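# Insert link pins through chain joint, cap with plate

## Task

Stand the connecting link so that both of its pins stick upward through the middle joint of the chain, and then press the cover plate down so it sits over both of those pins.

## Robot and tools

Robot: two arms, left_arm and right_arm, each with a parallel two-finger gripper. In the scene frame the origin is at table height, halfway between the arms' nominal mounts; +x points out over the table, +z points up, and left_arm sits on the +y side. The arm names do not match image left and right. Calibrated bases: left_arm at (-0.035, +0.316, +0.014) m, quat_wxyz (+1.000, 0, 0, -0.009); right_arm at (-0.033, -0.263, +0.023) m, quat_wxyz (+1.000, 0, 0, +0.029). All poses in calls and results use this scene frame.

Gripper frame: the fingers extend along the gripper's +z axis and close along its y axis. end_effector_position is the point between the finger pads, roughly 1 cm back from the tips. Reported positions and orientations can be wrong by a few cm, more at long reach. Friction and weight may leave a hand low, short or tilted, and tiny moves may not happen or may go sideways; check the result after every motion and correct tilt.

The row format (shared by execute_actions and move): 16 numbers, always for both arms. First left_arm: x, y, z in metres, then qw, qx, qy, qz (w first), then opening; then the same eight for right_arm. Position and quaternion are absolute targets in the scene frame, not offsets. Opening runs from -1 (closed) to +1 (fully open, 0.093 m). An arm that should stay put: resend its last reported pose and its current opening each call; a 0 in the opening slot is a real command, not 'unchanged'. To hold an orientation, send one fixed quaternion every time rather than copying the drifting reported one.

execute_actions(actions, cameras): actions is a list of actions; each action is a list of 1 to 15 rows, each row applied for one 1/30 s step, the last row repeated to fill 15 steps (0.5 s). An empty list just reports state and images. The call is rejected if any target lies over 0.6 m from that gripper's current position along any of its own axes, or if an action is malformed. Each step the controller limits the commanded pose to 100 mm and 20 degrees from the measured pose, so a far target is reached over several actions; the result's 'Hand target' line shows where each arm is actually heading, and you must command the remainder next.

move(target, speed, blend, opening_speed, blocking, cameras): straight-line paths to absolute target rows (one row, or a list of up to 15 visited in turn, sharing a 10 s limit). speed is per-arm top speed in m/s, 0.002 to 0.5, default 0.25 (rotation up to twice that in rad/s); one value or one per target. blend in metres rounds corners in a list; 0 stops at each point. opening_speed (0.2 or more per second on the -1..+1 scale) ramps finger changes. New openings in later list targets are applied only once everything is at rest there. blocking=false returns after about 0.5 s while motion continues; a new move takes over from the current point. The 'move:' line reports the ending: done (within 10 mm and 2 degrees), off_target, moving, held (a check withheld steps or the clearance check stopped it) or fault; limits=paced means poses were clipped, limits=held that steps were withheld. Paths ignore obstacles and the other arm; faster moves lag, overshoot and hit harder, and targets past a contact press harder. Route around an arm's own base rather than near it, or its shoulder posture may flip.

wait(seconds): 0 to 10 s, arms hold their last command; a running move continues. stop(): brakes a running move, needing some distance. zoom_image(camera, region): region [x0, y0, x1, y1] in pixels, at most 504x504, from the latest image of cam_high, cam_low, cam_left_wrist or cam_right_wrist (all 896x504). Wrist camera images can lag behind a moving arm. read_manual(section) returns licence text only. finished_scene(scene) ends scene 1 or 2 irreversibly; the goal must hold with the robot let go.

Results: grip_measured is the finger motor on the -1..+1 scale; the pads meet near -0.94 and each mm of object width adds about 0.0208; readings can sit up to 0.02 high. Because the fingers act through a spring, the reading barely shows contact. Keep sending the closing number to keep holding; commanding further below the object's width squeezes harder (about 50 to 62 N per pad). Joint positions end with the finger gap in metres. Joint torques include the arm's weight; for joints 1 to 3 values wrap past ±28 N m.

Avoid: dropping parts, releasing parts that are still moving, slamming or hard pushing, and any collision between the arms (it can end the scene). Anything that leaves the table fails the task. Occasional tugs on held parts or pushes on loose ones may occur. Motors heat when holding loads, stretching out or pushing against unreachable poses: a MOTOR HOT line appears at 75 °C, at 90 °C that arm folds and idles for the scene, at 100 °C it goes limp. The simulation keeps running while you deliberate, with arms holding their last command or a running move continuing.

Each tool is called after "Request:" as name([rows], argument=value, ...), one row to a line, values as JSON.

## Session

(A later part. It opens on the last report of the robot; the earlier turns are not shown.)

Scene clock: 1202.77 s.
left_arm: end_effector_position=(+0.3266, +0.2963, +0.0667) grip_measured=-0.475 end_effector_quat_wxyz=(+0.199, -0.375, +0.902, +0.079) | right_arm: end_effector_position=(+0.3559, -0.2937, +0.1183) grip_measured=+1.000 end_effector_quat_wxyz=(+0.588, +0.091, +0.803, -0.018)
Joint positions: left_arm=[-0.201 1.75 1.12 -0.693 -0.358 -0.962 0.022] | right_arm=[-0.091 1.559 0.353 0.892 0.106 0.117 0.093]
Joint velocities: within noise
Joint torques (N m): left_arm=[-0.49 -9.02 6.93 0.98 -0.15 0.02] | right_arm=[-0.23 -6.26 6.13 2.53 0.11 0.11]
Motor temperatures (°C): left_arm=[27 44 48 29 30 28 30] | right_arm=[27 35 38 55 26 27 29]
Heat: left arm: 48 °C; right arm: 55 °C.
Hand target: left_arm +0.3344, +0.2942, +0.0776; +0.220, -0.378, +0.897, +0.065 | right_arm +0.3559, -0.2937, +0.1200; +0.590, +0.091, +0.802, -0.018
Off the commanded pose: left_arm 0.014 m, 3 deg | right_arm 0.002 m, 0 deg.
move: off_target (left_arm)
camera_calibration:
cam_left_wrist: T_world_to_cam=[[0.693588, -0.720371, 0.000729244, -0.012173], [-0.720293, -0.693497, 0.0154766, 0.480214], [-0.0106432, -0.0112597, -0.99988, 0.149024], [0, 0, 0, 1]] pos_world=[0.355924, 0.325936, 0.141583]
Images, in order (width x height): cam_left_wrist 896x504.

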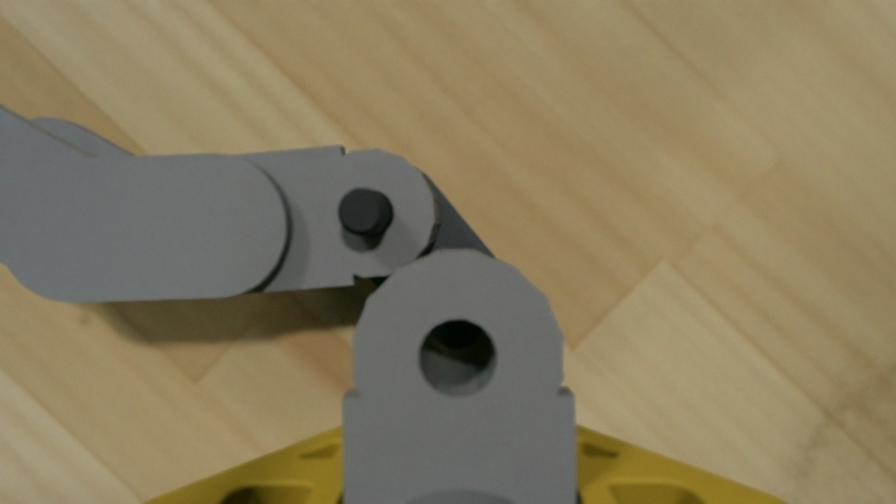

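Request:
move([
  [0.3350,0.2934,0.102,0.2204,-0.3779,0.8973,0.0646,-0.9,0.3559,-0.2937,0.12,0.590,0.091,0.802,-0.018,1.0],
  [0.3331,0.2932,0.0855,0.2204,-0.3779,0.8973,0.0646,-0.9,0.3559,-0.2937,0.12,0.590,0.091,0.802,-0.018,1.0],
], speed=0.05, cameras=["cam_left_wrist"])

Request:
zoom_image(camera="cam_left_wrist", region=[400, 280, 520, 420])

Request:
zoom_image(camera="cam_left_wrist", region=[330, 180, 510, 400])

Scene clock: 1259.83 s.
left_arm: end_effector_position=(+0.3254, +0.2966, +0.0743) grip_measured=-0.475 end_effector_quat_wxyz=(+0.199, -0.375, +0.902, +0.080) | right_arm: end_effector_position=(+0.3559, -0.2937, +0.1183) grip_measured=+1.000 end_effector_quat_wxyz=(+0.588, +0.091, +0.803, -0.018)
Joint positions: left_arm=[-0.201 1.737 1.137 -0.726 -0.358 -0.962 0.022] | right_arm=[-0.091 1.559 0.353 0.892 0.106 0.117 0.093]
Joint velocities: within noise
Joint torques (N m): left_arm=[-0.8 -9.13 6.97 0.96 -0.15 -0.03] | right_arm=[-0.32 -6.3 6.24 2.51 0.15 0.12]
Motor temperatures (°C): left_arm=[27 45 49 30 30 28 30] | right_arm=[27 35 38 55 26 27 29]
Heat: left arm: 49 °C; right arm: 55 °C.
Hand target: left_arm +0.3328, +0.2932, +0.0857; +0.220, -0.378, +0.897, +0.065 | right_arm +0.3559, -0.2937, +0.1200; +0.590, +0.091, +0.802, -0.018
Off the commanded pose: left_arm 0.014 m, 3 deg | right_arm 0.002 m, 0 deg.
move: off_target (left_arm)
camera_calibration:
cam_left_wrist: T_world_to_cam=[[0.693588, -0.720371, -0.00117749, -0.0109796], [-0.720257, -0.693505, 0.0167427, 0.47929], [-0.0128775, -0.0107644, -0.999859, 0.157248], [0, 0, 0, 1]] pos_world=[0.354853, 0.326174, 0.149189]
Images, in order (width x height): cam_left_wrist 896x504.

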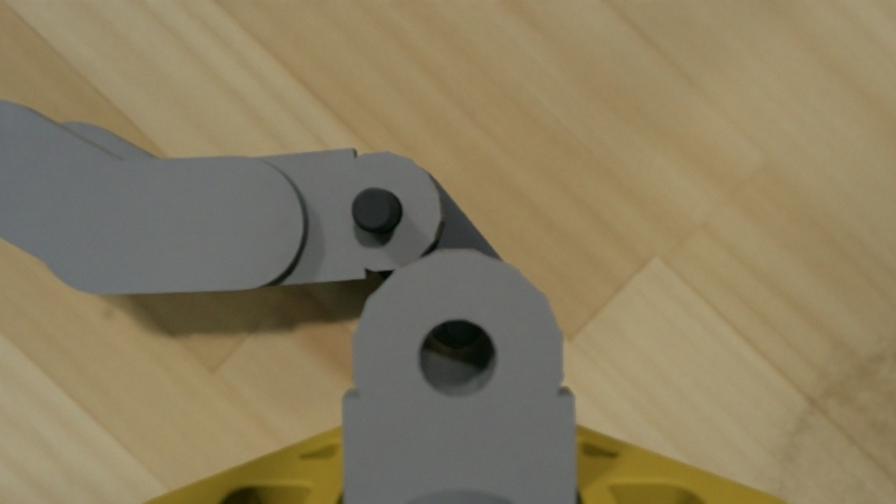

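Scaled by 3.600 from the camera's 896x504 image, which has a finer 1280x720 frame.

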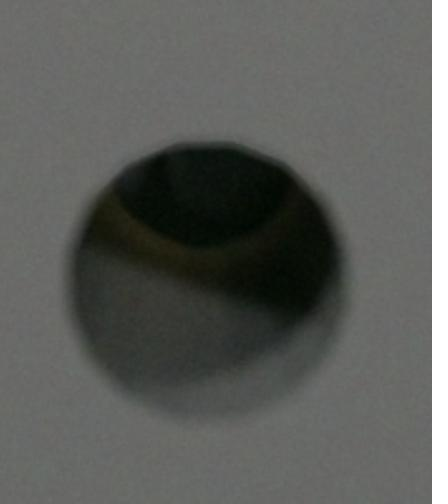

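Scaled by 2.291 from the camera's 896x504 image, which has a finer 1280x720 frame.

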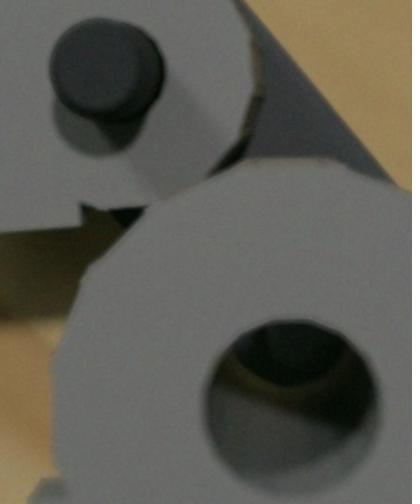

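Request:
move([
  [0.3350,0.270,0.100,0.2120,-0.3785,0.8989,0.0613,-0.9,0.3559,-0.2937,0.12,0.590,0.091,0.802,-0.018,1.0],
  [0.3350,0.2958,0.102,0.2120,-0.3785,0.8989,0.0613,-0.9,0.3559,-0.2937,0.12,0.590,0.091,0.802,-0.018,1.0],
  [0.3331,0.2950,0.0855,0.2120,-0.3785,0.8989,0.0613,-0.9,0.3559,-0.2937,0.12,0.590,0.091,0.802,-0.018,1.0],
], speed=[0.1,0.1,0.05], cameras=["cam_left_wrist"])

Request:
zoom_image(camera="cam_left_wrist", region=[400, 280, 520, 420])

Request:
zoom_image(camera="cam_left_wrist", region=[330, 180, 510, 400])

Scene clock: 1296.43 s.
left_arm: end_effector_position=(+0.3253, +0.2979, +0.0756) grip_measured=-0.475 end_effector_quat_wxyz=(+0.193, -0.381, +0.901, +0.075) | right_arm: end_effector_position=(+0.3559, -0.2937, +0.1183) grip_measured=+1.000 end_effector_quat_wxyz=(+0.588, +0.091, +0.803, -0.018)
Joint positions: left_arm=[-0.19 1.737 1.147 -0.739 -0.343 -0.966 0.022] | right_arm=[-0.091 1.559 0.353 0.892 0.106 0.117 0.093]
Joint velocities: within noise
Joint torques (N m): left_arm=[-0.62 -8.81 7.04 0.95 -0.12 0.1] | right_arm=[-0.17 -6.42 6.19 2.53 0.15 0.09]
Motor temperatures (°C): left_arm=[27 45 49 29 30 28 30] | right_arm=[27 35 38 55 26 27 29]
Heat: left arm: 49 °C; right arm: 55 °C.
Hand target: left_arm +0.3329, +0.2950, +0.0857; +0.212, -0.379, +0.899, +0.061 | right_arm +0.3559, -0.2937, +0.1200; +0.590, +0.091, +0.802, -0.018
Off the commanded pose: left_arm 0.013 m, 3 deg | right_arm 0.002 m, 0 deg.
move: off_target (left_arm)
camera_calibration:
cam_left_wrist: T_world_to_cam=[[0.701084, -0.713057, 0.00556167, -0.0150946], [-0.712843, -0.70063, 0.0311799, 0.478721], [-0.0183363, -0.0258243, -0.999498, 0.164771], [0, 0, 0, 1]] pos_world=[0.354857, 0.328899, 0.149846]
Images, in order (width x height): cam_left_wrist 896x504.

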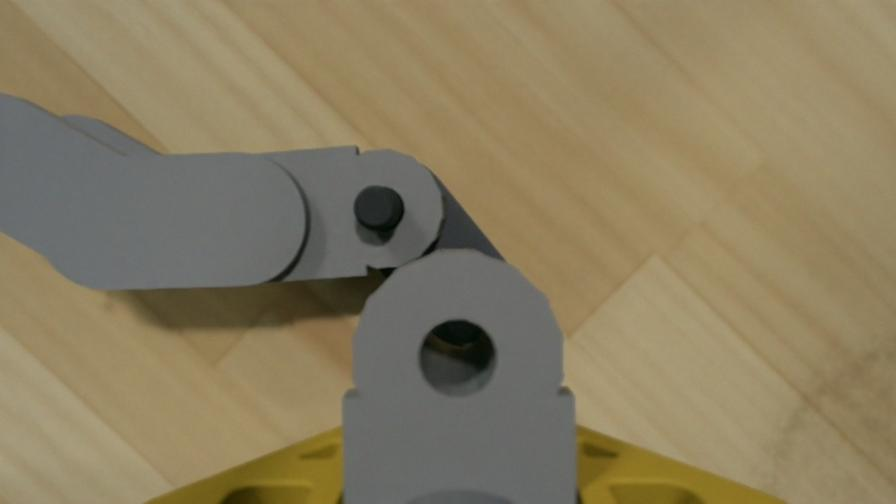

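Scaled by 3.600 from the camera's 896x504 image, which has a finer 1280x720 frame.

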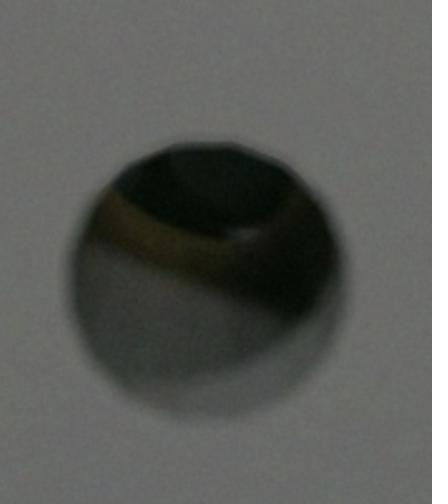

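Scaled by 2.291 from the camera's 896x504 image, which has a finer 1280x720 frame.

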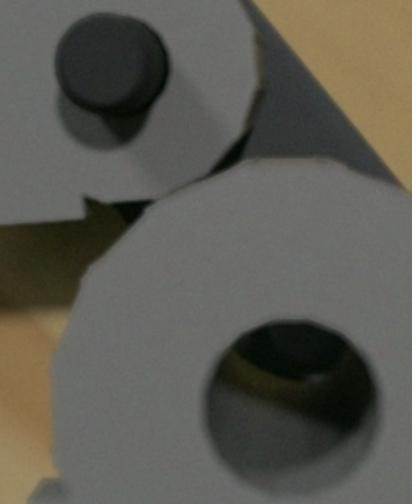

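Request:
move([
  [0.3345,0.270,0.100,0.2090,-0.3768,0.8999,0.0697,-0.9,0.3559,-0.2937,0.12,0.590,0.091,0.802,-0.018,1.0],
  [0.3345,0.2940,0.102,0.2090,-0.3768,0.8999,0.0697,-0.9,0.3559,-0.2937,0.12,0.590,0.091,0.802,-0.018,1.0],
  [0.3325,0.2932,0.0855,0.2090,-0.3768,0.8999,0.0697,-0.9,0.3559,-0.2937,0.12,0.590,0.091,0.802,-0.018,1.0],
], speed=[0.1,0.1,0.05], cameras=["cam_left_wrist"])

Request:
zoom_image(camera="cam_left_wrist", region=[400, 280, 520, 420])

Request:
zoom_image(camera="cam_left_wrist", region=[330, 180, 510, 400])

Scene clock: 1320.53 s.
left_arm: end_effector_position=(+0.3248, +0.2943, +0.0766) grip_measured=-0.475 end_effector_quat_wxyz=(+0.189, -0.379, +0.902, +0.077) | right_arm: end_effector_position=(+0.3559, -0.2937, +0.1183) grip_measured=+1.000 end_effector_quat_wxyz=(+0.588, +0.091, +0.803, -0.018)
Joint positions: left_arm=[-0.201 1.744 1.163 -0.761 -0.344 -0.975 0.022] | right_arm=[-0.091 1.559 0.353 0.892 0.106 0.117 0.093]
Joint velocities: within noise
Joint torques (N m): left_arm=[-0.61 -8.47 7.06 0.91 -0.25 0.09] | right_arm=[-0.01 -6.41 6.13 2.57 0.08 0.09]
Motor temperatures (°C): left_arm=[27 45 48 29 30 28 30] | right_arm=[27 35 38 55 26 27 29]
Heat: left arm: 48 °C; right arm: 55 °C.
Hand target: left_arm +0.3323, +0.2932, +0.0858; +0.209, -0.377, +0.900, +0.070 | right_arm +0.3559, -0.2937, +0.1200; +0.590, +0.091, +0.802, -0.018
Off the commanded pose: left_arm 0.012 m, 3 deg | right_arm 0.002 m, 0 deg.
move: off_target (left_arm)
camera_calibration:
cam_left_wrist: T_world_to_cam=[[0.69915, -0.71497, -0.00251086, -0.0154949], [-0.714408, -0.698731, 0.0373628, 0.475281], [-0.0284677, -0.0243284, -0.999299, 0.168533], [0, 0, 0, 1]] pos_world=[0.355175, 0.325115, 0.150618]
Images, in order (width x height): cam_left_wrist 896x504.

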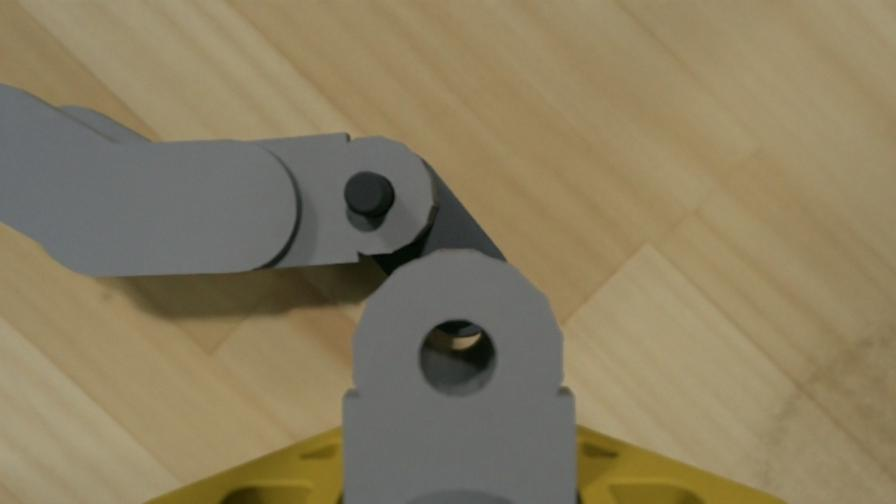

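Scaled by 3.600 from the camera's 896x504 image, which has a finer 1280x720 frame.

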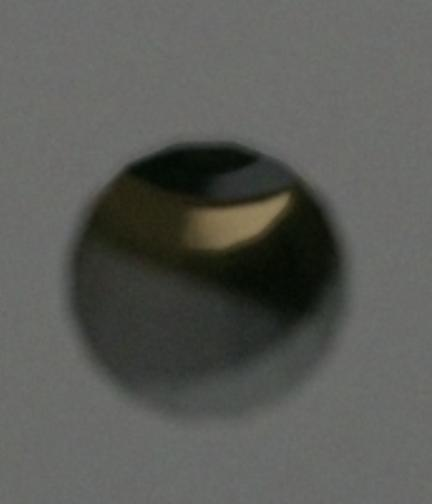

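Scaled by 2.291 from the camera's 896x504 image, which has a finer 1280x720 frame.

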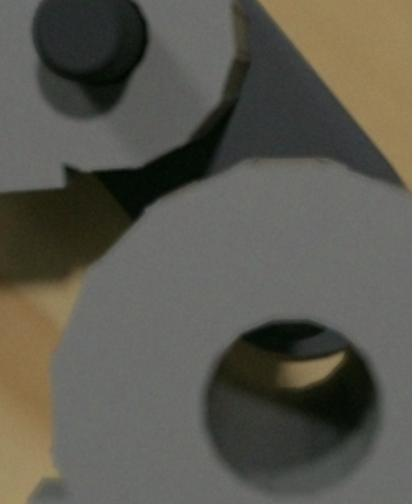

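Request:
move([
  [0.3320,0.2937,0.0785,0.2090,-0.3768,0.8999,0.0697,-0.9,0.3559,-0.2937,0.12,0.590,0.091,0.802,-0.018,1.0],
], speed=[0.04], cameras=["cam_left_wrist"])

Request:
zoom_image(camera="cam_left_wrist", region=[400, 280, 520, 420])

Request:
zoom_image(camera="cam_left_wrist", region=[330, 180, 510, 400])

Scene clock: 1349.07 s.
left_arm: end_effector_position=(+0.3248, +0.2943, +0.0723) grip_measured=-0.475 end_effector_quat_wxyz=(+0.192, -0.379, +0.902, +0.075) | right_arm: end_effector_position=(+0.3559, -0.2937, +0.1183) grip_measured=+1.000 end_effector_quat_wxyz=(+0.588, +0.091, +0.803, -0.018)
Joint positions: left_arm=[-0.201 1.744 1.142 -0.732 -0.344 -0.973 0.022] | right_arm=[-0.091 1.559 0.353 0.892 0.106 0.117 0.093]
Joint velocities: within noise
Joint torques (N m): left_arm=[-0.53 -7.9 6.87 0.95 -0.25 0.1] | right_arm=[-0.17 -6.31 6.28 2.56 0.08 0.09]
Motor temperatures (°C): left_arm=[27 45 46 30 30 28 30] | right_arm=[27 35 38 55 26 27 29]
Heat: left arm: 46 °C; right arm: 55 °C.
Hand target: left_arm +0.3319, +0.2937, +0.0788; +0.209, -0.377, +0.900, +0.070 | right_arm +0.3559, -0.2937, +0.1200; +0.590, +0.091, +0.802, -0.018
Off the commanded pose: left_arm 0.010 m, 2 deg | right_arm 0.002 m, 0 deg.
move: done
camera_calibration:
cam_left_wrist: T_world_to_cam=[[0.698396, -0.715702, 0.00373711, -0.0155458], [-0.715404, -0.697932, 0.0329876, 0.47588], [-0.021001, -0.0257119, -0.999449, 0.162171], [0, 0, 0, 1]] pos_world=[0.354709, 0.325176, 0.146441]
Images, in order (width x height): cam_left_wrist 896x504.

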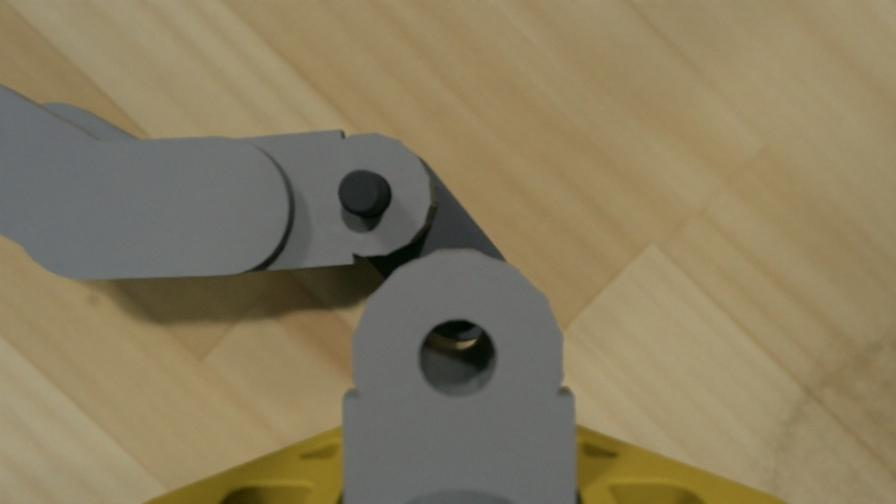

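Scaled by 3.600 from the camera's 896x504 image, which has a finer 1280x720 frame.

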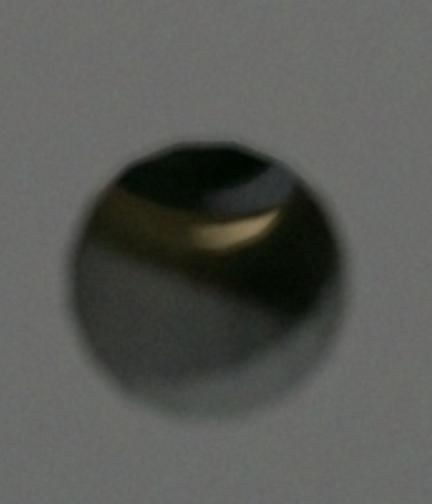

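Scaled by 2.291 from the camera's 896x504 image, which has a finer 1280x720 frame.

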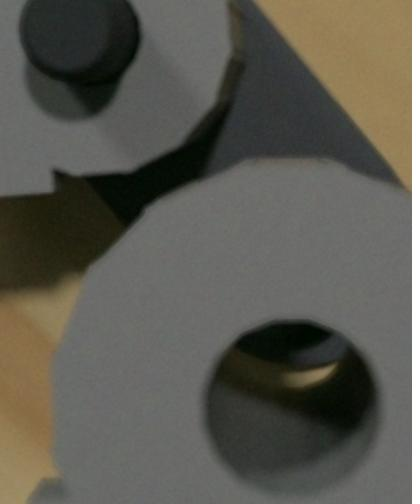

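Request:
move([
  [0.3315,0.2965,0.071,0.2090,-0.3768,0.8999,0.0697,-0.9,0.3559,-0.2937,0.12,0.590,0.091,0.802,-0.018,1.0],
], speed=[0.04], cameras=["cam_left_wrist"])

Request:
zoom_image(camera="cam_left_wrist", region=[400, 280, 520, 420])

Scene clock: 1366.83 s.
left_arm: end_effector_position=(+0.3242, +0.2944, +0.0667) grip_measured=-0.475 end_effector_quat_wxyz=(+0.194, -0.376, +0.903, +0.074) | right_arm: end_effector_position=(+0.3559, -0.2937, +0.1183) grip_measured=+1.000 end_effector_quat_wxyz=(+0.588, +0.091, +0.803, -0.018)
Joint positions: left_arm=[-0.201 1.744 1.117 -0.699 -0.344 -0.965 0.022] | right_arm=[-0.091 1.559 0.353 0.892 0.106 0.117 0.093]
Joint velocities: within noise
Joint torques (N m): left_arm=[0.25 -7.36 6.86 0.98 -0.22 0.09] | right_arm=[-0.12 -6.52 6.15 2.57 0.14 0.11]
Motor temperatures (°C): left_arm=[27 45 48 29 30 28 31] | right_arm=[27 35 38 55 26 27 29]
Heat: left arm: 48 °C; right arm: 55 °C.
Hand target: left_arm +0.3313, +0.2965, +0.0712; +0.209, -0.377, +0.900, +0.070 | right_arm +0.3559, -0.2937, +0.1200; +0.590, +0.091, +0.802, -0.018
Off the commanded pose: left_arm 0.009 m, 2 deg | right_arm 0.002 m, 0 deg.
move: done
camera_calibration:
cam_left_wrist: T_world_to_cam=[[0.692857, -0.721044, 0.00670662, -0.0118253], [-0.720895, -0.692447, 0.028775, 0.476164], [-0.016104, -0.0247717, -0.999563, 0.15473], [0, 0, 0, 1]] pos_world=[0.35395, 0.325025, 0.14104]
Images, in order (width x height): cam_left_wrist 896x504.

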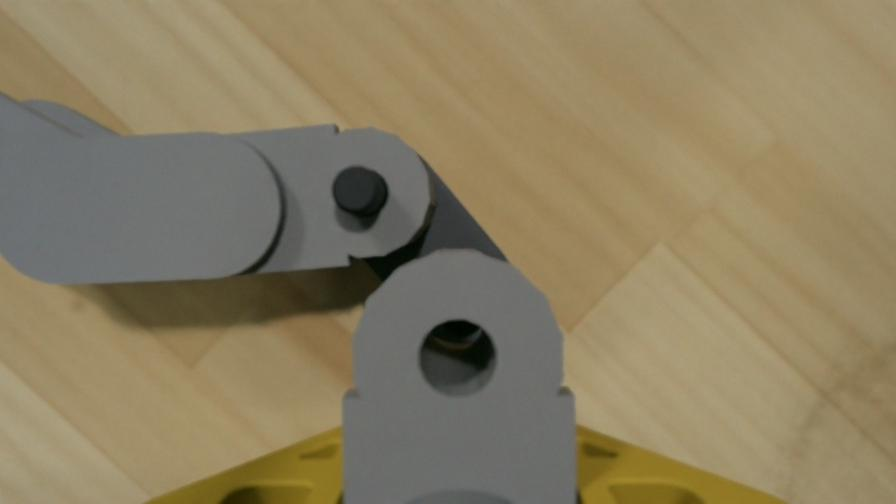

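Scaled by 3.600 from the camera's 896x504 image, which has a finer 1280x720 frame.

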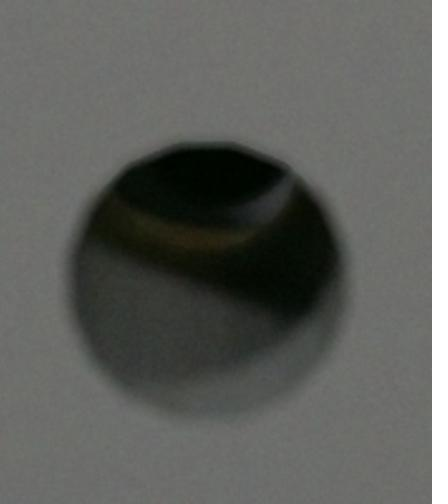

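Request:
move([
  [0.3312,0.2965,0.062,0.2090,-0.3768,0.8999,0.0697,-0.9,0.3559,-0.2937,0.12,0.590,0.091,0.802,-0.018,1.0],
], speed=[0.03], cameras=["cam_left_wrist"])

Request:
zoom_image(camera="cam_left_wrist", region=[400, 280, 520, 420])

Scene clock: 1380.43 s.
left_arm: end_effector_position=(+0.3243, +0.2946, +0.0575) grip_measured=-0.475 end_effector_quat_wxyz=(+0.195, -0.376, +0.903, +0.074) | right_arm: end_effector_position=(+0.3559, -0.2937, +0.1183) grip_measured=+1.000 end_effector_quat_wxyz=(+0.588, +0.091, +0.803, -0.018)
Joint positions: left_arm=[-0.201 1.758 1.094 -0.661 -0.345 -0.964 0.022] | right_arm=[-0.091 1.559 0.353 0.892 0.106 0.117 0.093]
Joint velocities: within noise
Joint torques (N m): left_arm=[0.32 -7.57 6.78 0.94 -0.2 0.1] | right_arm=[-0.18 -6.46 6.22 2.55 0.12 0.1]
Motor temperatures (°C): left_arm=[27 44 46 29 30 28 31] | right_arm=[27 35 38 55 26 27 29]
Heat: left arm: 46 °C; right arm: 55 °C.
Hand target: left_arm +0.3310, +0.2965, +0.0621; +0.209, -0.377, +0.900, +0.070 | right_arm +0.3559, -0.2937, +0.1200; +0.590, +0.091, +0.802, -0.018
Off the commanded pose: left_arm 0.009 m, 2 deg | right_arm 0.002 m, 0 deg.
move: done
camera_calibration:
cam_left_wrist: T_world_to_cam=[[0.692552, -0.721342, 0.00609831, -0.0114545], [-0.721197, -0.692179, 0.0276377, 0.476675], [-0.0157151, -0.0235386, -0.999599, 0.145004], [0, 0, 0, 1]] pos_world=[0.353988, 0.325095, 0.131842]
Images, in order (width x height): cam_left_wrist 896x504.

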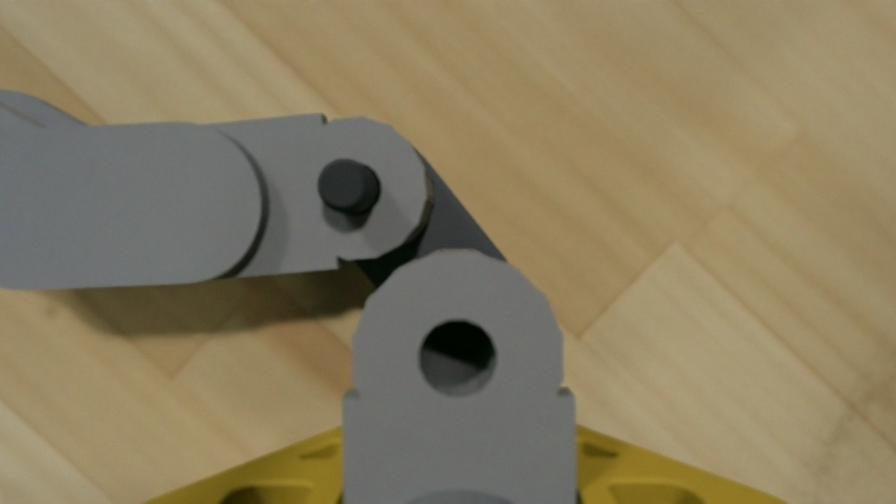

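Scaled by 3.600 from the camera's 896x504 image, which has a finer 1280x720 frame.

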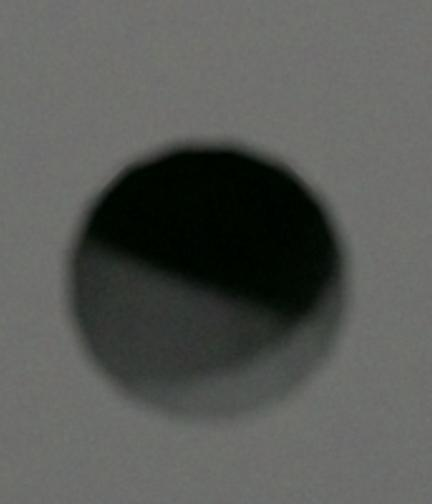

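Request:
move([
  [0.3312,0.2965,0.046,0.2090,-0.3768,0.8999,0.0697,-0.9,0.3559,-0.2937,0.12,0.590,0.091,0.802,-0.018,1.0],
], speed=[0.04], cameras=["cam_left_wrist"])

Request:
zoom_image(camera="cam_left_wrist", region=[400, 280, 520, 420])

Scene clock: 1386.30 s.
left_arm: end_effector_position=(+0.3245, +0.2945, +0.0432) grip_measured=-0.475 end_effector_quat_wxyz=(+0.196, -0.376, +0.903, +0.073) | right_arm: end_effector_position=(+0.3559, -0.2937, +0.1183) grip_measured=+1.000 end_effector_quat_wxyz=(+0.588, +0.091, +0.803, -0.018)
Joint positions: left_arm=[-0.201 1.781 1.058 -0.6 -0.345 -0.964 0.022] | right_arm=[-0.091 1.559 0.353 0.892 0.106 0.117 0.093]
Joint velocities: within noise
Joint torques (N m): left_arm=[0.27 -7.25 6.5 0.98 -0.19 0.08] | right_arm=[0.05 -6.28 6.28 2.53 0.08 0.1]
Motor temperatures (°C): left_arm=[27 43 46 29 30 28 31] | right_arm=[27 35 38 55 26 27 29]
Heat: left arm: 46 °C; right arm: 55 °C.
Hand target: left_arm +0.3310, +0.2965, +0.0461; +0.209, -0.377, +0.900, +0.070 | right_arm +0.3559, -0.2937, +0.1200; +0.590, +0.091, +0.802, -0.018
Off the commanded pose: left_arm 0.008 m, 2 deg | right_arm 0.002 m, 0 deg.
move: done
camera_calibration:
cam_left_wrist: T_world_to_cam=[[0.692527, -0.721337, 0.00895634, -0.0116926], [-0.721286, -0.692159, 0.0257355, 0.477312], [-0.0123648, -0.0242826, -0.999629, 0.129915], [0, 0, 0, 1]] pos_world=[0.353982, 0.325096, 0.117688]
Images, in order (width x height): cam_left_wrist 896x504.

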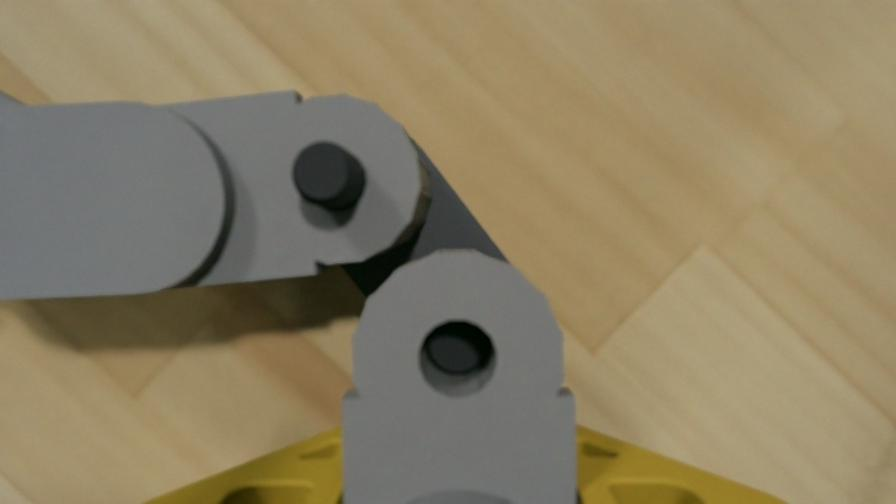

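Scaled by 3.600 from the camera's 896x504 image, which has a finer 1280x720 frame.

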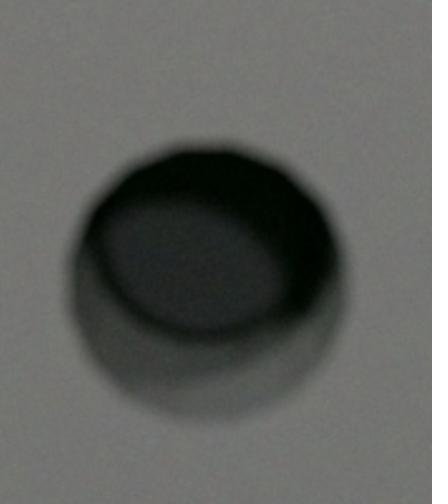

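Inserted. Continue down.

Request:
move([
  [0.3312,0.2965,0.034,0.2090,-0.3768,0.8999,0.0697,-0.9,0.3559,-0.2937,0.12,0.590,0.091,0.802,-0.018,1.0],
  [0.3314,0.2965,0.023,0.2090,-0.3768,0.8999,0.0697,-0.9,0.3559,-0.2937,0.12,0.590,0.091,0.802,-0.018,1.0],
], speed=[0.04], cameras=["cam_left_wrist"])

speed must be one number or one for each of the 2 targets, got a list of 1; nothing of the call was run

Request:
move([
  [0.3312,0.2965,0.034,0.2090,-0.3768,0.8999,0.0697,-0.9,0.3559,-0.2937,0.12,0.590,0.091,0.802,-0.018,1.0],
  [0.3314,0.2965,0.023,0.2090,-0.3768,0.8999,0.0697,-0.9,0.3559,-0.2937,0.12,0.590,0.091,0.802,-0.018,1.0],
], speed=0.04, cameras=["cam_left_wrist"])

Scene clock: 1401.17 s.
left_arm: end_effector_position=(+0.3258, +0.2945, +0.0249) grip_measured=-0.475 end_effector_quat_wxyz=(+0.199, -0.376, +0.902, +0.072) | right_arm: end_effector_position=(+0.3559, -0.2937, +0.1183) grip_measured=+1.000 end_effector_quat_wxyz=(+0.588, +0.091, +0.803, -0.018)
Joint positions: left_arm=[-0.201 1.818 1.019 -0.518 -0.347 -0.964 0.022] | right_arm=[-0.091 1.559 0.353 0.892 0.106 0.117 0.093]
Joint velocities: within noise
Joint torques (N m): left_arm=[0.23 -6.57 5.67 1.08 -0.18 0.08] | right_arm=[-0.31 -6.37 6.16 2.54 0.09 0.1]
Motor temperatures (°C): left_arm=[27 42 47 30 30 28 31] | right_arm=[27 35 38 55 26 27 29]
Heat: left arm: 47 °C; right arm: 55 °C.
Hand target: left_arm +0.3313, +0.2965, +0.0233; +0.209, -0.377, +0.900, +0.070 | right_arm +0.3559, -0.2937, +0.1200; +0.590, +0.091, +0.802, -0.018
Off the commanded pose: left_arm 0.006 m, 1 deg | right_arm 0.002 m, 0 deg.
move: done
camera_calibration:
cam_left_wrist: T_world_to_cam=[[0.692731, -0.721075, 0.013219, -0.0126823], [-0.721171, -0.692435, 0.0211242, 0.478835], [-0.00607884, -0.0241666, -0.999689, 0.109497], [0, 0, 0, 1]] pos_world=[0.354773, 0.325064, 0.0995154]
Images, in order (width x height): cam_left_wrist 896x504.

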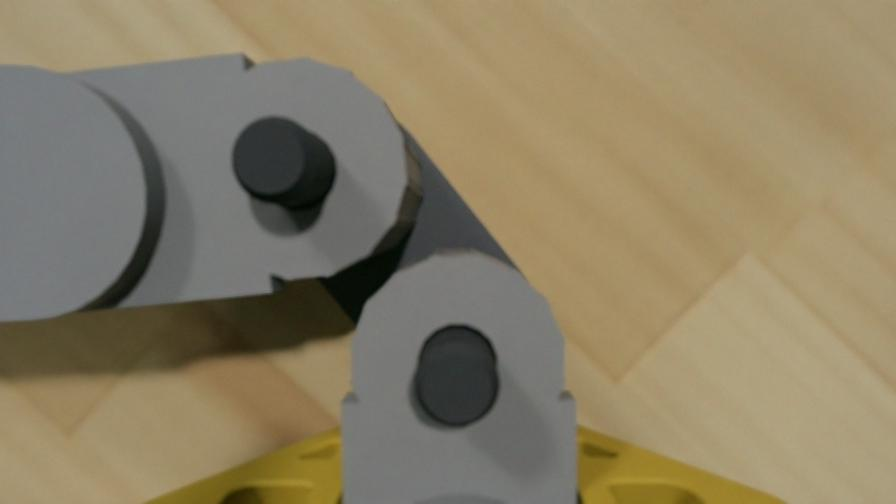

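Request:
move([
  [0.3312,0.2965,0.029,0.2065,-0.3768,0.9005,0.0690,-0.9,0.3559,-0.2937,0.12,0.590,0.091,0.802,-0.018,1.0],
  [0.3312,0.2965,0.029,0.2065,-0.3768,0.9005,0.0690,-0.1,0.3559,-0.2937,0.12,0.590,0.091,0.802,-0.018,1.0],
], speed=0.04, opening_speed=0.5, cameras=["cam_left_wrist"])

Request:
move([
  [0.3312,0.2960,0.10,0.2065,-0.3768,0.9005,0.0690,-0.1,0.3559,-0.2937,0.12,0.590,0.091,0.802,-0.018,1.0],
  [0.29,0.33,0.17,0.2164,0,0.9763,0,0.2,0.3559,-0.2937,0.12,0.590,0.091,0.802,-0.018,1.0],
], speed=[0.06,0.2], cameras=["cam_left_wrist","cam_high"])

Scene clock: 1417.97 s.
left_arm: end_effector_position=(+0.3256, +0.2945, +0.0247) grip_measured=-0.102 end_effector_quat_wxyz=(+0.199, -0.376, +0.902, +0.073) | right_arm: end_effector_position=(+0.3559, -0.2937, +0.1183) grip_measured=+1.000 end_effector_quat_wxyz=(+0.588, +0.091, +0.803, -0.018)
Joint positions: left_arm=[-0.201 1.818 1.018 -0.518 -0.347 -0.963 0.04] | right_arm=[-0.091 1.559 0.353 0.892 0.106 0.117 0.093]
Joint velocities: within noise
Joint torques (N m): left_arm=[0.5 -7.51 6.93 0.82 -0.14 0.1] | right_arm=[-0.14 -6.54 5.97 2.51 0.14 0.11]
Motor temperatures (°C): left_arm=[27 42 47 30 30 28 31] | right_arm=[27 35 38 55 26 27 29]
Heat: left arm: 47 °C; right arm: 55 °C.
Hand target: left_arm +0.3311, +0.2965, +0.0291; +0.207, -0.377, +0.900, +0.069 | right_arm +0.3559, -0.2937, +0.1200; +0.590, +0.091, +0.802, -0.018
Off the commanded pose: left_arm 0.007 m, 1 deg | right_arm 0.002 m, 0 deg.
move: done
camera_calibration:
cam_left_wrist: T_world_to_cam=[[0.691993, -0.721803, 0.0121105, -0.0120132], [-0.721869, -0.691695, 0.0215376, 0.478713], [-0.00716918, -0.0236461, -0.999695, 0.109572], [0, 0, 0, 1]] pos_world=[0.354667, 0.325043, 0.099374]
Images, in order (width x height): cam_left_wrist 896x504.

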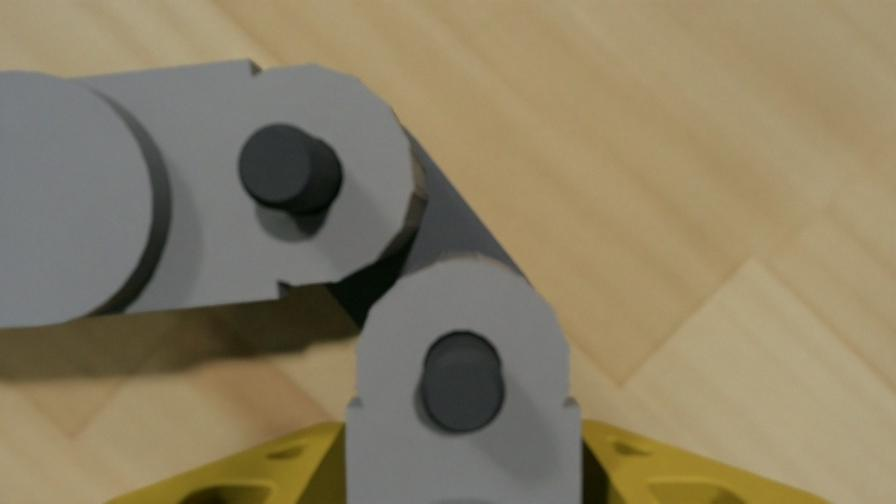

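Scene clock: 1422.47 s.
left_arm: end_effector_position=(+0.2849, +0.3302, +0.1547) grip_measured=+0.198 end_effector_quat_wxyz=(+0.197, -0.002, +0.980, +0.005) | right_arm: end_effector_position=(+0.3559, -0.2937, +0.1183) grip_measured=+1.000 end_effector_quat_wxyz=(+0.588, +0.091, +0.803, -0.018)
Joint positions: left_arm=[0.066 1.398 1.122 -0.898 0.008 0.042 0.055] | right_arm=[-0.091 1.559 0.353 0.892 0.106 0.117 0.093]
Joint velocities: within noise
Joint torques (N m): left_arm=[0.27 -6.23 10.07 0.96 0.25 0.07] | right_arm=[-0.18 -6.38 6.08 2.58 0.09 0.12]
Motor temperatures (°C): left_arm=[27 42 47 30 30 28 30] | right_arm=[27 35 38 55 26 27 29]
Heat: left arm: 47 °C; right arm: 55 °C.
Hand target: left_arm +0.2896, +0.3301, +0.1698; +0.216, +0.000, +0.976, +0.000 | right_arm +0.3559, -0.2937, +0.1200; +0.590, +0.091, +0.802, -0.018
Off the commanded pose: left_arm 0.016 m, 2 deg | right_arm 0.002 m, 0 deg.
move: off_target (left_arm); target 2's new opening was sent with left_arm's hand 0.016 m and 2 deg from that target
camera_calibration:
cam_left_wrist: T_world_to_cam=[[-0.0143461, -0.9998, -0.0138985, 0.337367], [-0.99854, 0.0136014, 0.0522701, 0.312438], [-0.0520706, 0.0146281, -0.998536, 0.240042], [0, 0, 0, 1]] pos_world=[0.329321, 0.329538, 0.228049]
Images, in order (width x height): cam_high 896x504, cam_left_wrist 896x504.

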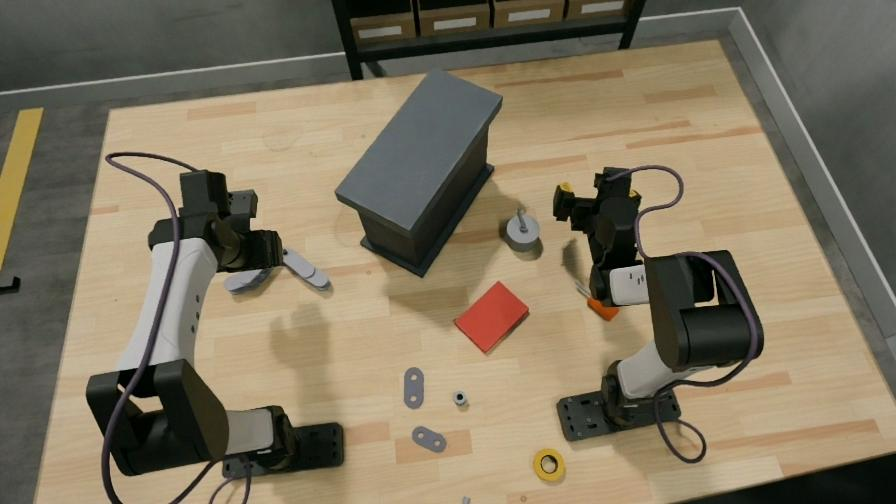

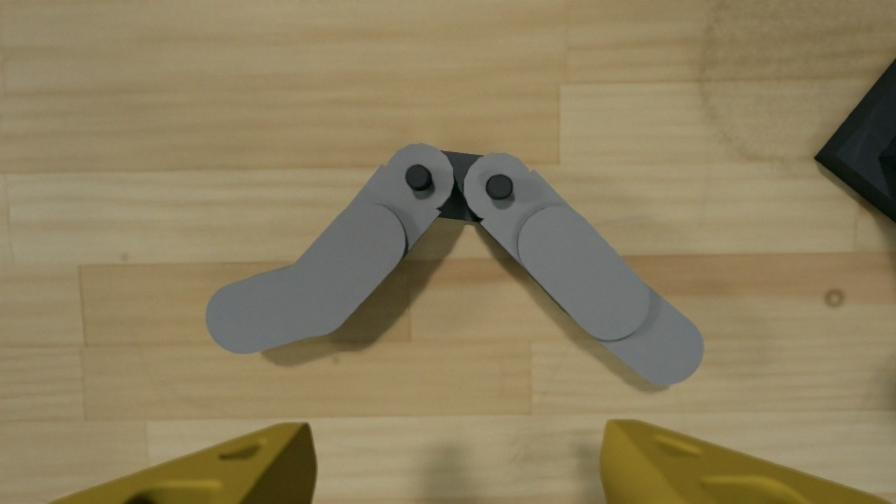

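Request:
zoom_image(camera="cam_high", region=[380, 350, 500, 470])

Scaled by 4.200 from the camera's 896x504 image, which has a finer 1280x720 frame.

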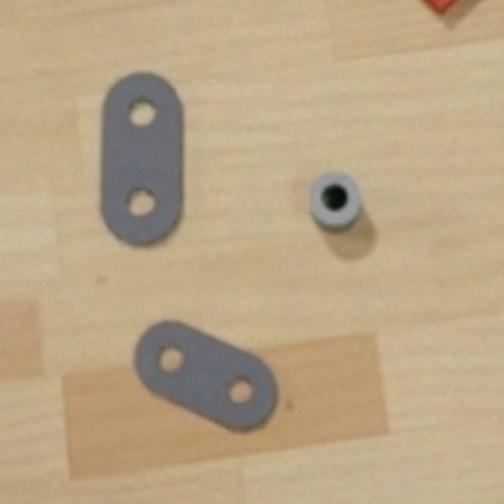

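Request:
move([
  [0.19,0.15,0.19,0.1717,0.5944,0.7746,-0.1317,0.2,0.3559,-0.2937,0.12,0.590,0.091,0.802,-0.018,1.0],
  [-0.006,0.105,0.14,0.1082,0.8455,0.4882,-0.1874,0.2,0.3559,-0.2937,0.12,0.590,0.091,0.802,-0.018,1.0],
], speed=0.25, blend=0.03, cameras=["cam_left_wrist","cam_high"])

Scene clock: 1477.87 s.
left_arm: end_effector_position=(-0.0055, +0.1063, +0.1395) grip_measured=+0.198 end_effector_quat_wxyz=(+0.102, +0.846, +0.489, -0.187) | right_arm: end_effector_position=(+0.3559, -0.2937, +0.1183) grip_measured=+1.000 end_effector_quat_wxyz=(+0.588, +0.091, +0.803, -0.018)
Joint positions: left_arm=[-1.138 1.069 0.85 -1.097 0.349 0.894 0.055] | right_arm=[-0.091 1.559 0.353 0.892 0.106 0.117 0.093]
Joint velocities: within noise
Joint torques (N m): left_arm=[-0.95 -2.93 6.38 0.89 0.33 -0.06] | right_arm=[-0.2 -6.27 6.19 2.53 0.11 0.08]
Motor temperatures (°C): left_arm=[27 39 51 30 29 28 29] | right_arm=[27 35 38 55 26 27 29]
Heat: left arm: 51 °C; right arm: 55 °C.
Hand target: left_arm -0.0060, +0.1050, +0.1400; +0.108, +0.845, +0.488, -0.188 | right_arm +0.3559, -0.2937, +0.1200; +0.590, +0.091, +0.802, -0.018
Off the commanded pose: left_arm 0.001 m, 1 deg | right_arm 0.002 m, 0 deg.
move: done
camera_calibration:
cam_left_wrist: T_world_to_cam=[[-0.854091, 0.520103, 0.00462184, -0.0596675], [0.520088, 0.853897, 0.0191666, -0.0500739], [0.00602199, 0.0187738, -0.999806, 0.213057], [0, 0, 0, 1]] pos_world=[-0.0262017, 0.0697913, 0.214251]
Images, in order (width x height): cam_high 896x504, cam_left_wrist 896x504.

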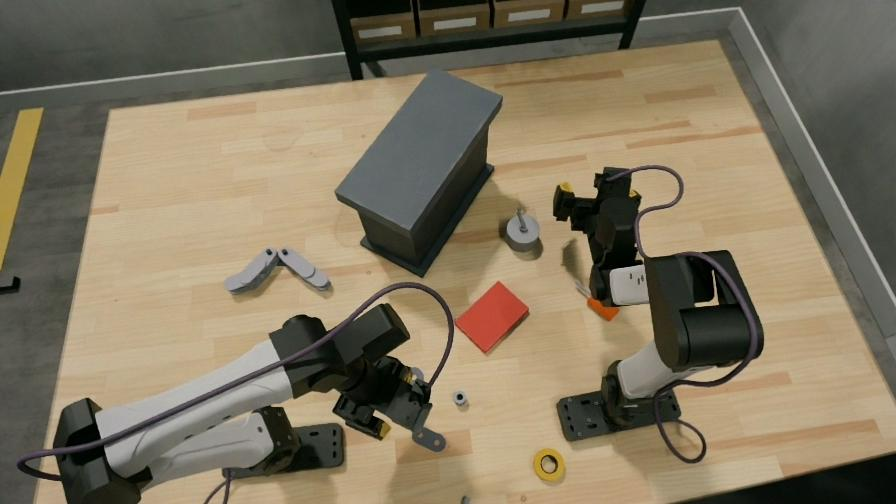

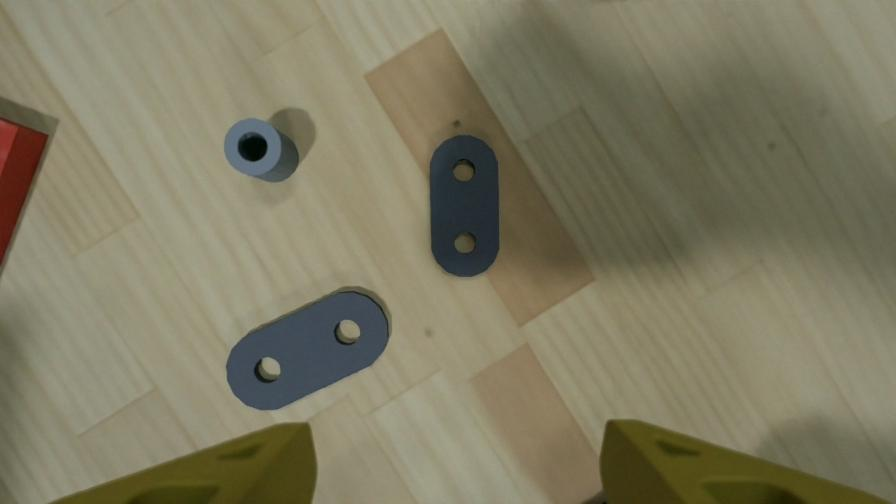

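Request:
move([
  [-0.0395,0.062,0.07,0.0689,0.8607,0.4899,-0.1210,0.2,0.3559,-0.2937,0.12,0.590,0.091,0.802,-0.018,1.0],
  [-0.0395,0.061,0.028,0.0689,0.8607,0.4899,-0.1210,0.0,0.3559,-0.2937,0.12,0.590,0.091,0.802,-0.018,1.0],
], speed=[0.15,0.05], cameras=["cam_left_wrist"])

Scene clock: 1493.73 s.
left_arm: end_effector_position=(-0.0402, +0.0613, +0.0304) grip_measured=+0.002 end_effector_quat_wxyz=(+0.066, +0.861, +0.488, -0.127) | right_arm: end_effector_position=(+0.3559, -0.2937, +0.1183) grip_measured=+1.000 end_effector_quat_wxyz=(+0.588, +0.091, +0.803, -0.018)
Joint positions: left_arm=[-1.458 1.417 0.661 -0.588 0.176 0.615 0.045] | right_arm=[-0.091 1.559 0.353 0.892 0.106 0.117 0.093]
Joint velocities: within noise
Joint torques (N m): left_arm=[-1.02 -3.74 5.74 0.85 0.11 -0.06] | right_arm=[-0.12 -6.48 6.09 2.57 0.12 0.11]
Motor temperatures (°C): left_arm=[27 38 50 29 29 28 29] | right_arm=[27 36 38 55 26 27 29]
Heat: left arm: 50 °C; right arm: 55 °C.
Hand target: left_arm -0.0395, +0.0610, +0.0281; +0.069, +0.861, +0.490, -0.121 | right_arm +0.3559, -0.2937, +0.1200; +0.590, +0.091, +0.802, -0.018
Off the commanded pose: left_arm 0.003 m, 1 deg | right_arm 0.002 m, 0 deg.
move: done
camera_calibration:
cam_left_wrist: T_world_to_cam=[[-0.846081, 0.533014, 0.00648479, -0.0659279], [0.526993, 0.83457, 0.160537, 0.00567179], [0.0801564, 0.139245, -0.987009, 0.100269], [0, 0, 0, 1]] pos_world=[-0.0668066, 0.0164451, 0.0984834]
Images, in order (width x height): cam_left_wrist 896x504.

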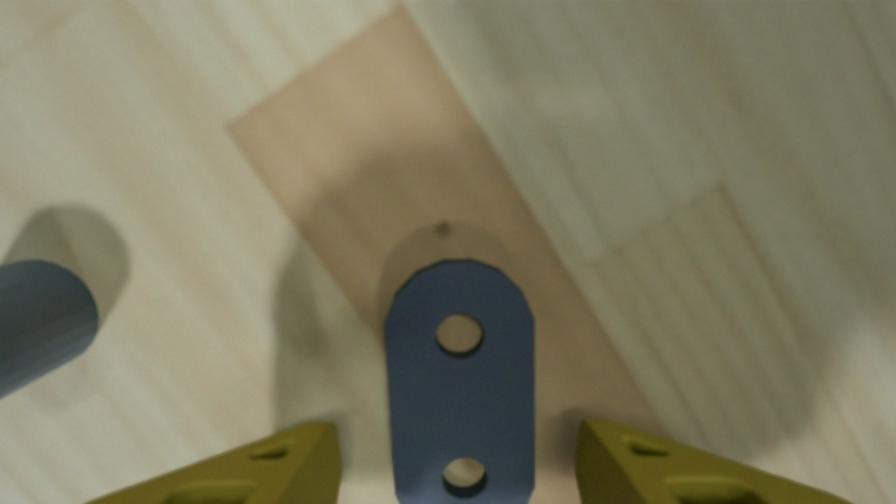

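Request:
move([
  [-0.0400,0.0605,0.018,0.0689,0.8607,0.4899,-0.1210,0.0,0.3559,-0.2937,0.12,0.590,0.091,0.802,-0.018,1.0],
], speed=0.03, cameras=["cam_left_wrist"])

Scene clock: 1516.43 s.
left_arm: end_effector_position=(-0.0407, +0.0605, +0.0207) grip_measured=+0.002 end_effector_quat_wxyz=(+0.066, +0.861, +0.488, -0.127) | right_arm: end_effector_position=(+0.3559, -0.2937, +0.1183) grip_measured=+1.000 end_effector_quat_wxyz=(+0.588, +0.091, +0.803, -0.018)
Joint positions: left_arm=[-1.46 1.444 0.638 -0.538 0.176 0.612 0.045] | right_arm=[-0.091 1.559 0.353 0.892 0.106 0.117 0.093]
Joint velocities: within noise
Joint torques (N m): left_arm=[-0.99 -3.74 5.49 0.84 0.11 -0.06] | right_arm=[-0.23 -6.31 6.11 2.52 0.14 0.11]
Motor temperatures (°C): left_arm=[27 37 48 29 29 28 28] | right_arm=[27 36 38 55 26 27 29]
Heat: left arm: 48 °C; right arm: 55 °C.
Hand target: left_arm -0.0400, +0.0606, +0.0180; +0.069, +0.861, +0.490, -0.121 | right_arm +0.3559, -0.2937, +0.1200; +0.590, +0.091, +0.802, -0.018
Off the commanded pose: left_arm 0.003 m, 1 deg | right_arm 0.002 m, 0 deg.
move: done
camera_calibration:
cam_left_wrist: T_world_to_cam=[[-0.846077, 0.533023, 0.00637245, -0.0658368], [0.527015, 0.834626, 0.160171, 0.00811491], [0.0800564, 0.138876, -0.987069, 0.0907795], [0, 0, 0, 1]] pos_world=[-0.0672471, 0.0157125, 0.0887254]
Images, in order (width x height): cam_left_wrist 896x504.

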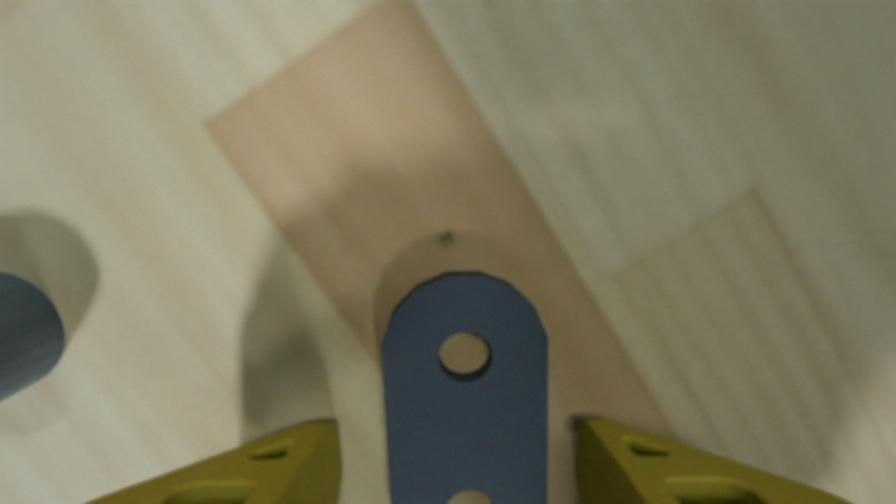

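Request:
move([
  [-0.0425,0.0600,0.040,0.0689,0.8607,0.4899,-0.1210,0.0,0.3559,-0.2937,0.12,0.590,0.091,0.802,-0.018,1.0],
  [-0.0435,0.0565,0.0165,0.0689,0.8607,0.4899,-0.1210,0.0,0.3559,-0.2937,0.12,0.590,0.091,0.802,-0.018,1.0],
], speed=0.05, cameras=["cam_left_wrist"])

Scene clock: 1529.00 s.
left_arm: end_effector_position=(-0.0443, +0.0600, +0.0198) grip_measured=+0.002 end_effector_quat_wxyz=(+0.060, +0.861, +0.490, -0.124) | right_arm: end_effector_position=(+0.3559, -0.2937, +0.1183) grip_measured=+1.000 end_effector_quat_wxyz=(+0.588, +0.091, +0.803, -0.018)
Joint positions: left_arm=[-1.477 1.458 0.65 -0.546 0.172 0.594 0.045] | right_arm=[-0.091 1.559 0.353 0.892 0.106 0.117 0.093]
Joint velocities: within noise
Joint torques (N m): left_arm=[-1.09 -3.51 5.22 1.02 0.11 -0.07] | right_arm=[-0.27 -6.39 6.08 2.51 0.11 0.11]
Motor temperatures (°C): left_arm=[27 37 47 29 29 28 28] | right_arm=[27 36 38 55 26 27 29]
Heat: left arm: 47 °C; right arm: 55 °C.
Hand target: left_arm -0.0435, +0.0567, +0.0167; +0.069, +0.861, +0.490, -0.121 | right_arm +0.3559, -0.2937, +0.1200; +0.590, +0.091, +0.802, -0.018
Off the commanded pose: left_arm 0.005 m, 1 deg | right_arm 0.002 m, 0 deg.
move: done
camera_calibration:
cam_left_wrist: T_world_to_cam=[[-0.846937, 0.531471, 0.0153784, -0.0687351], [0.52589, 0.833082, 0.171507, 0.0103861], [0.0783397, 0.153343, -0.985063, 0.0893283], [0, 0, 0, 1]] pos_world=[-0.0706742, 0.0141803, 0.0872697]
Images, in order (width x height): cam_left_wrist 896x504.

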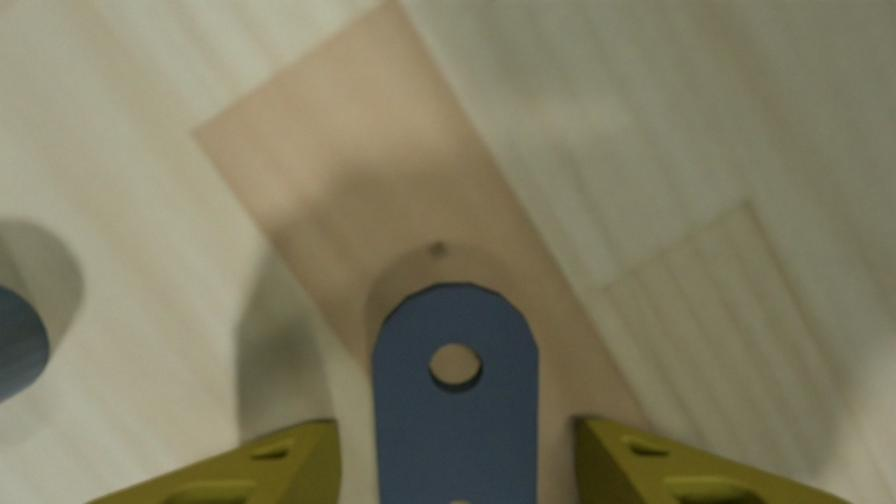

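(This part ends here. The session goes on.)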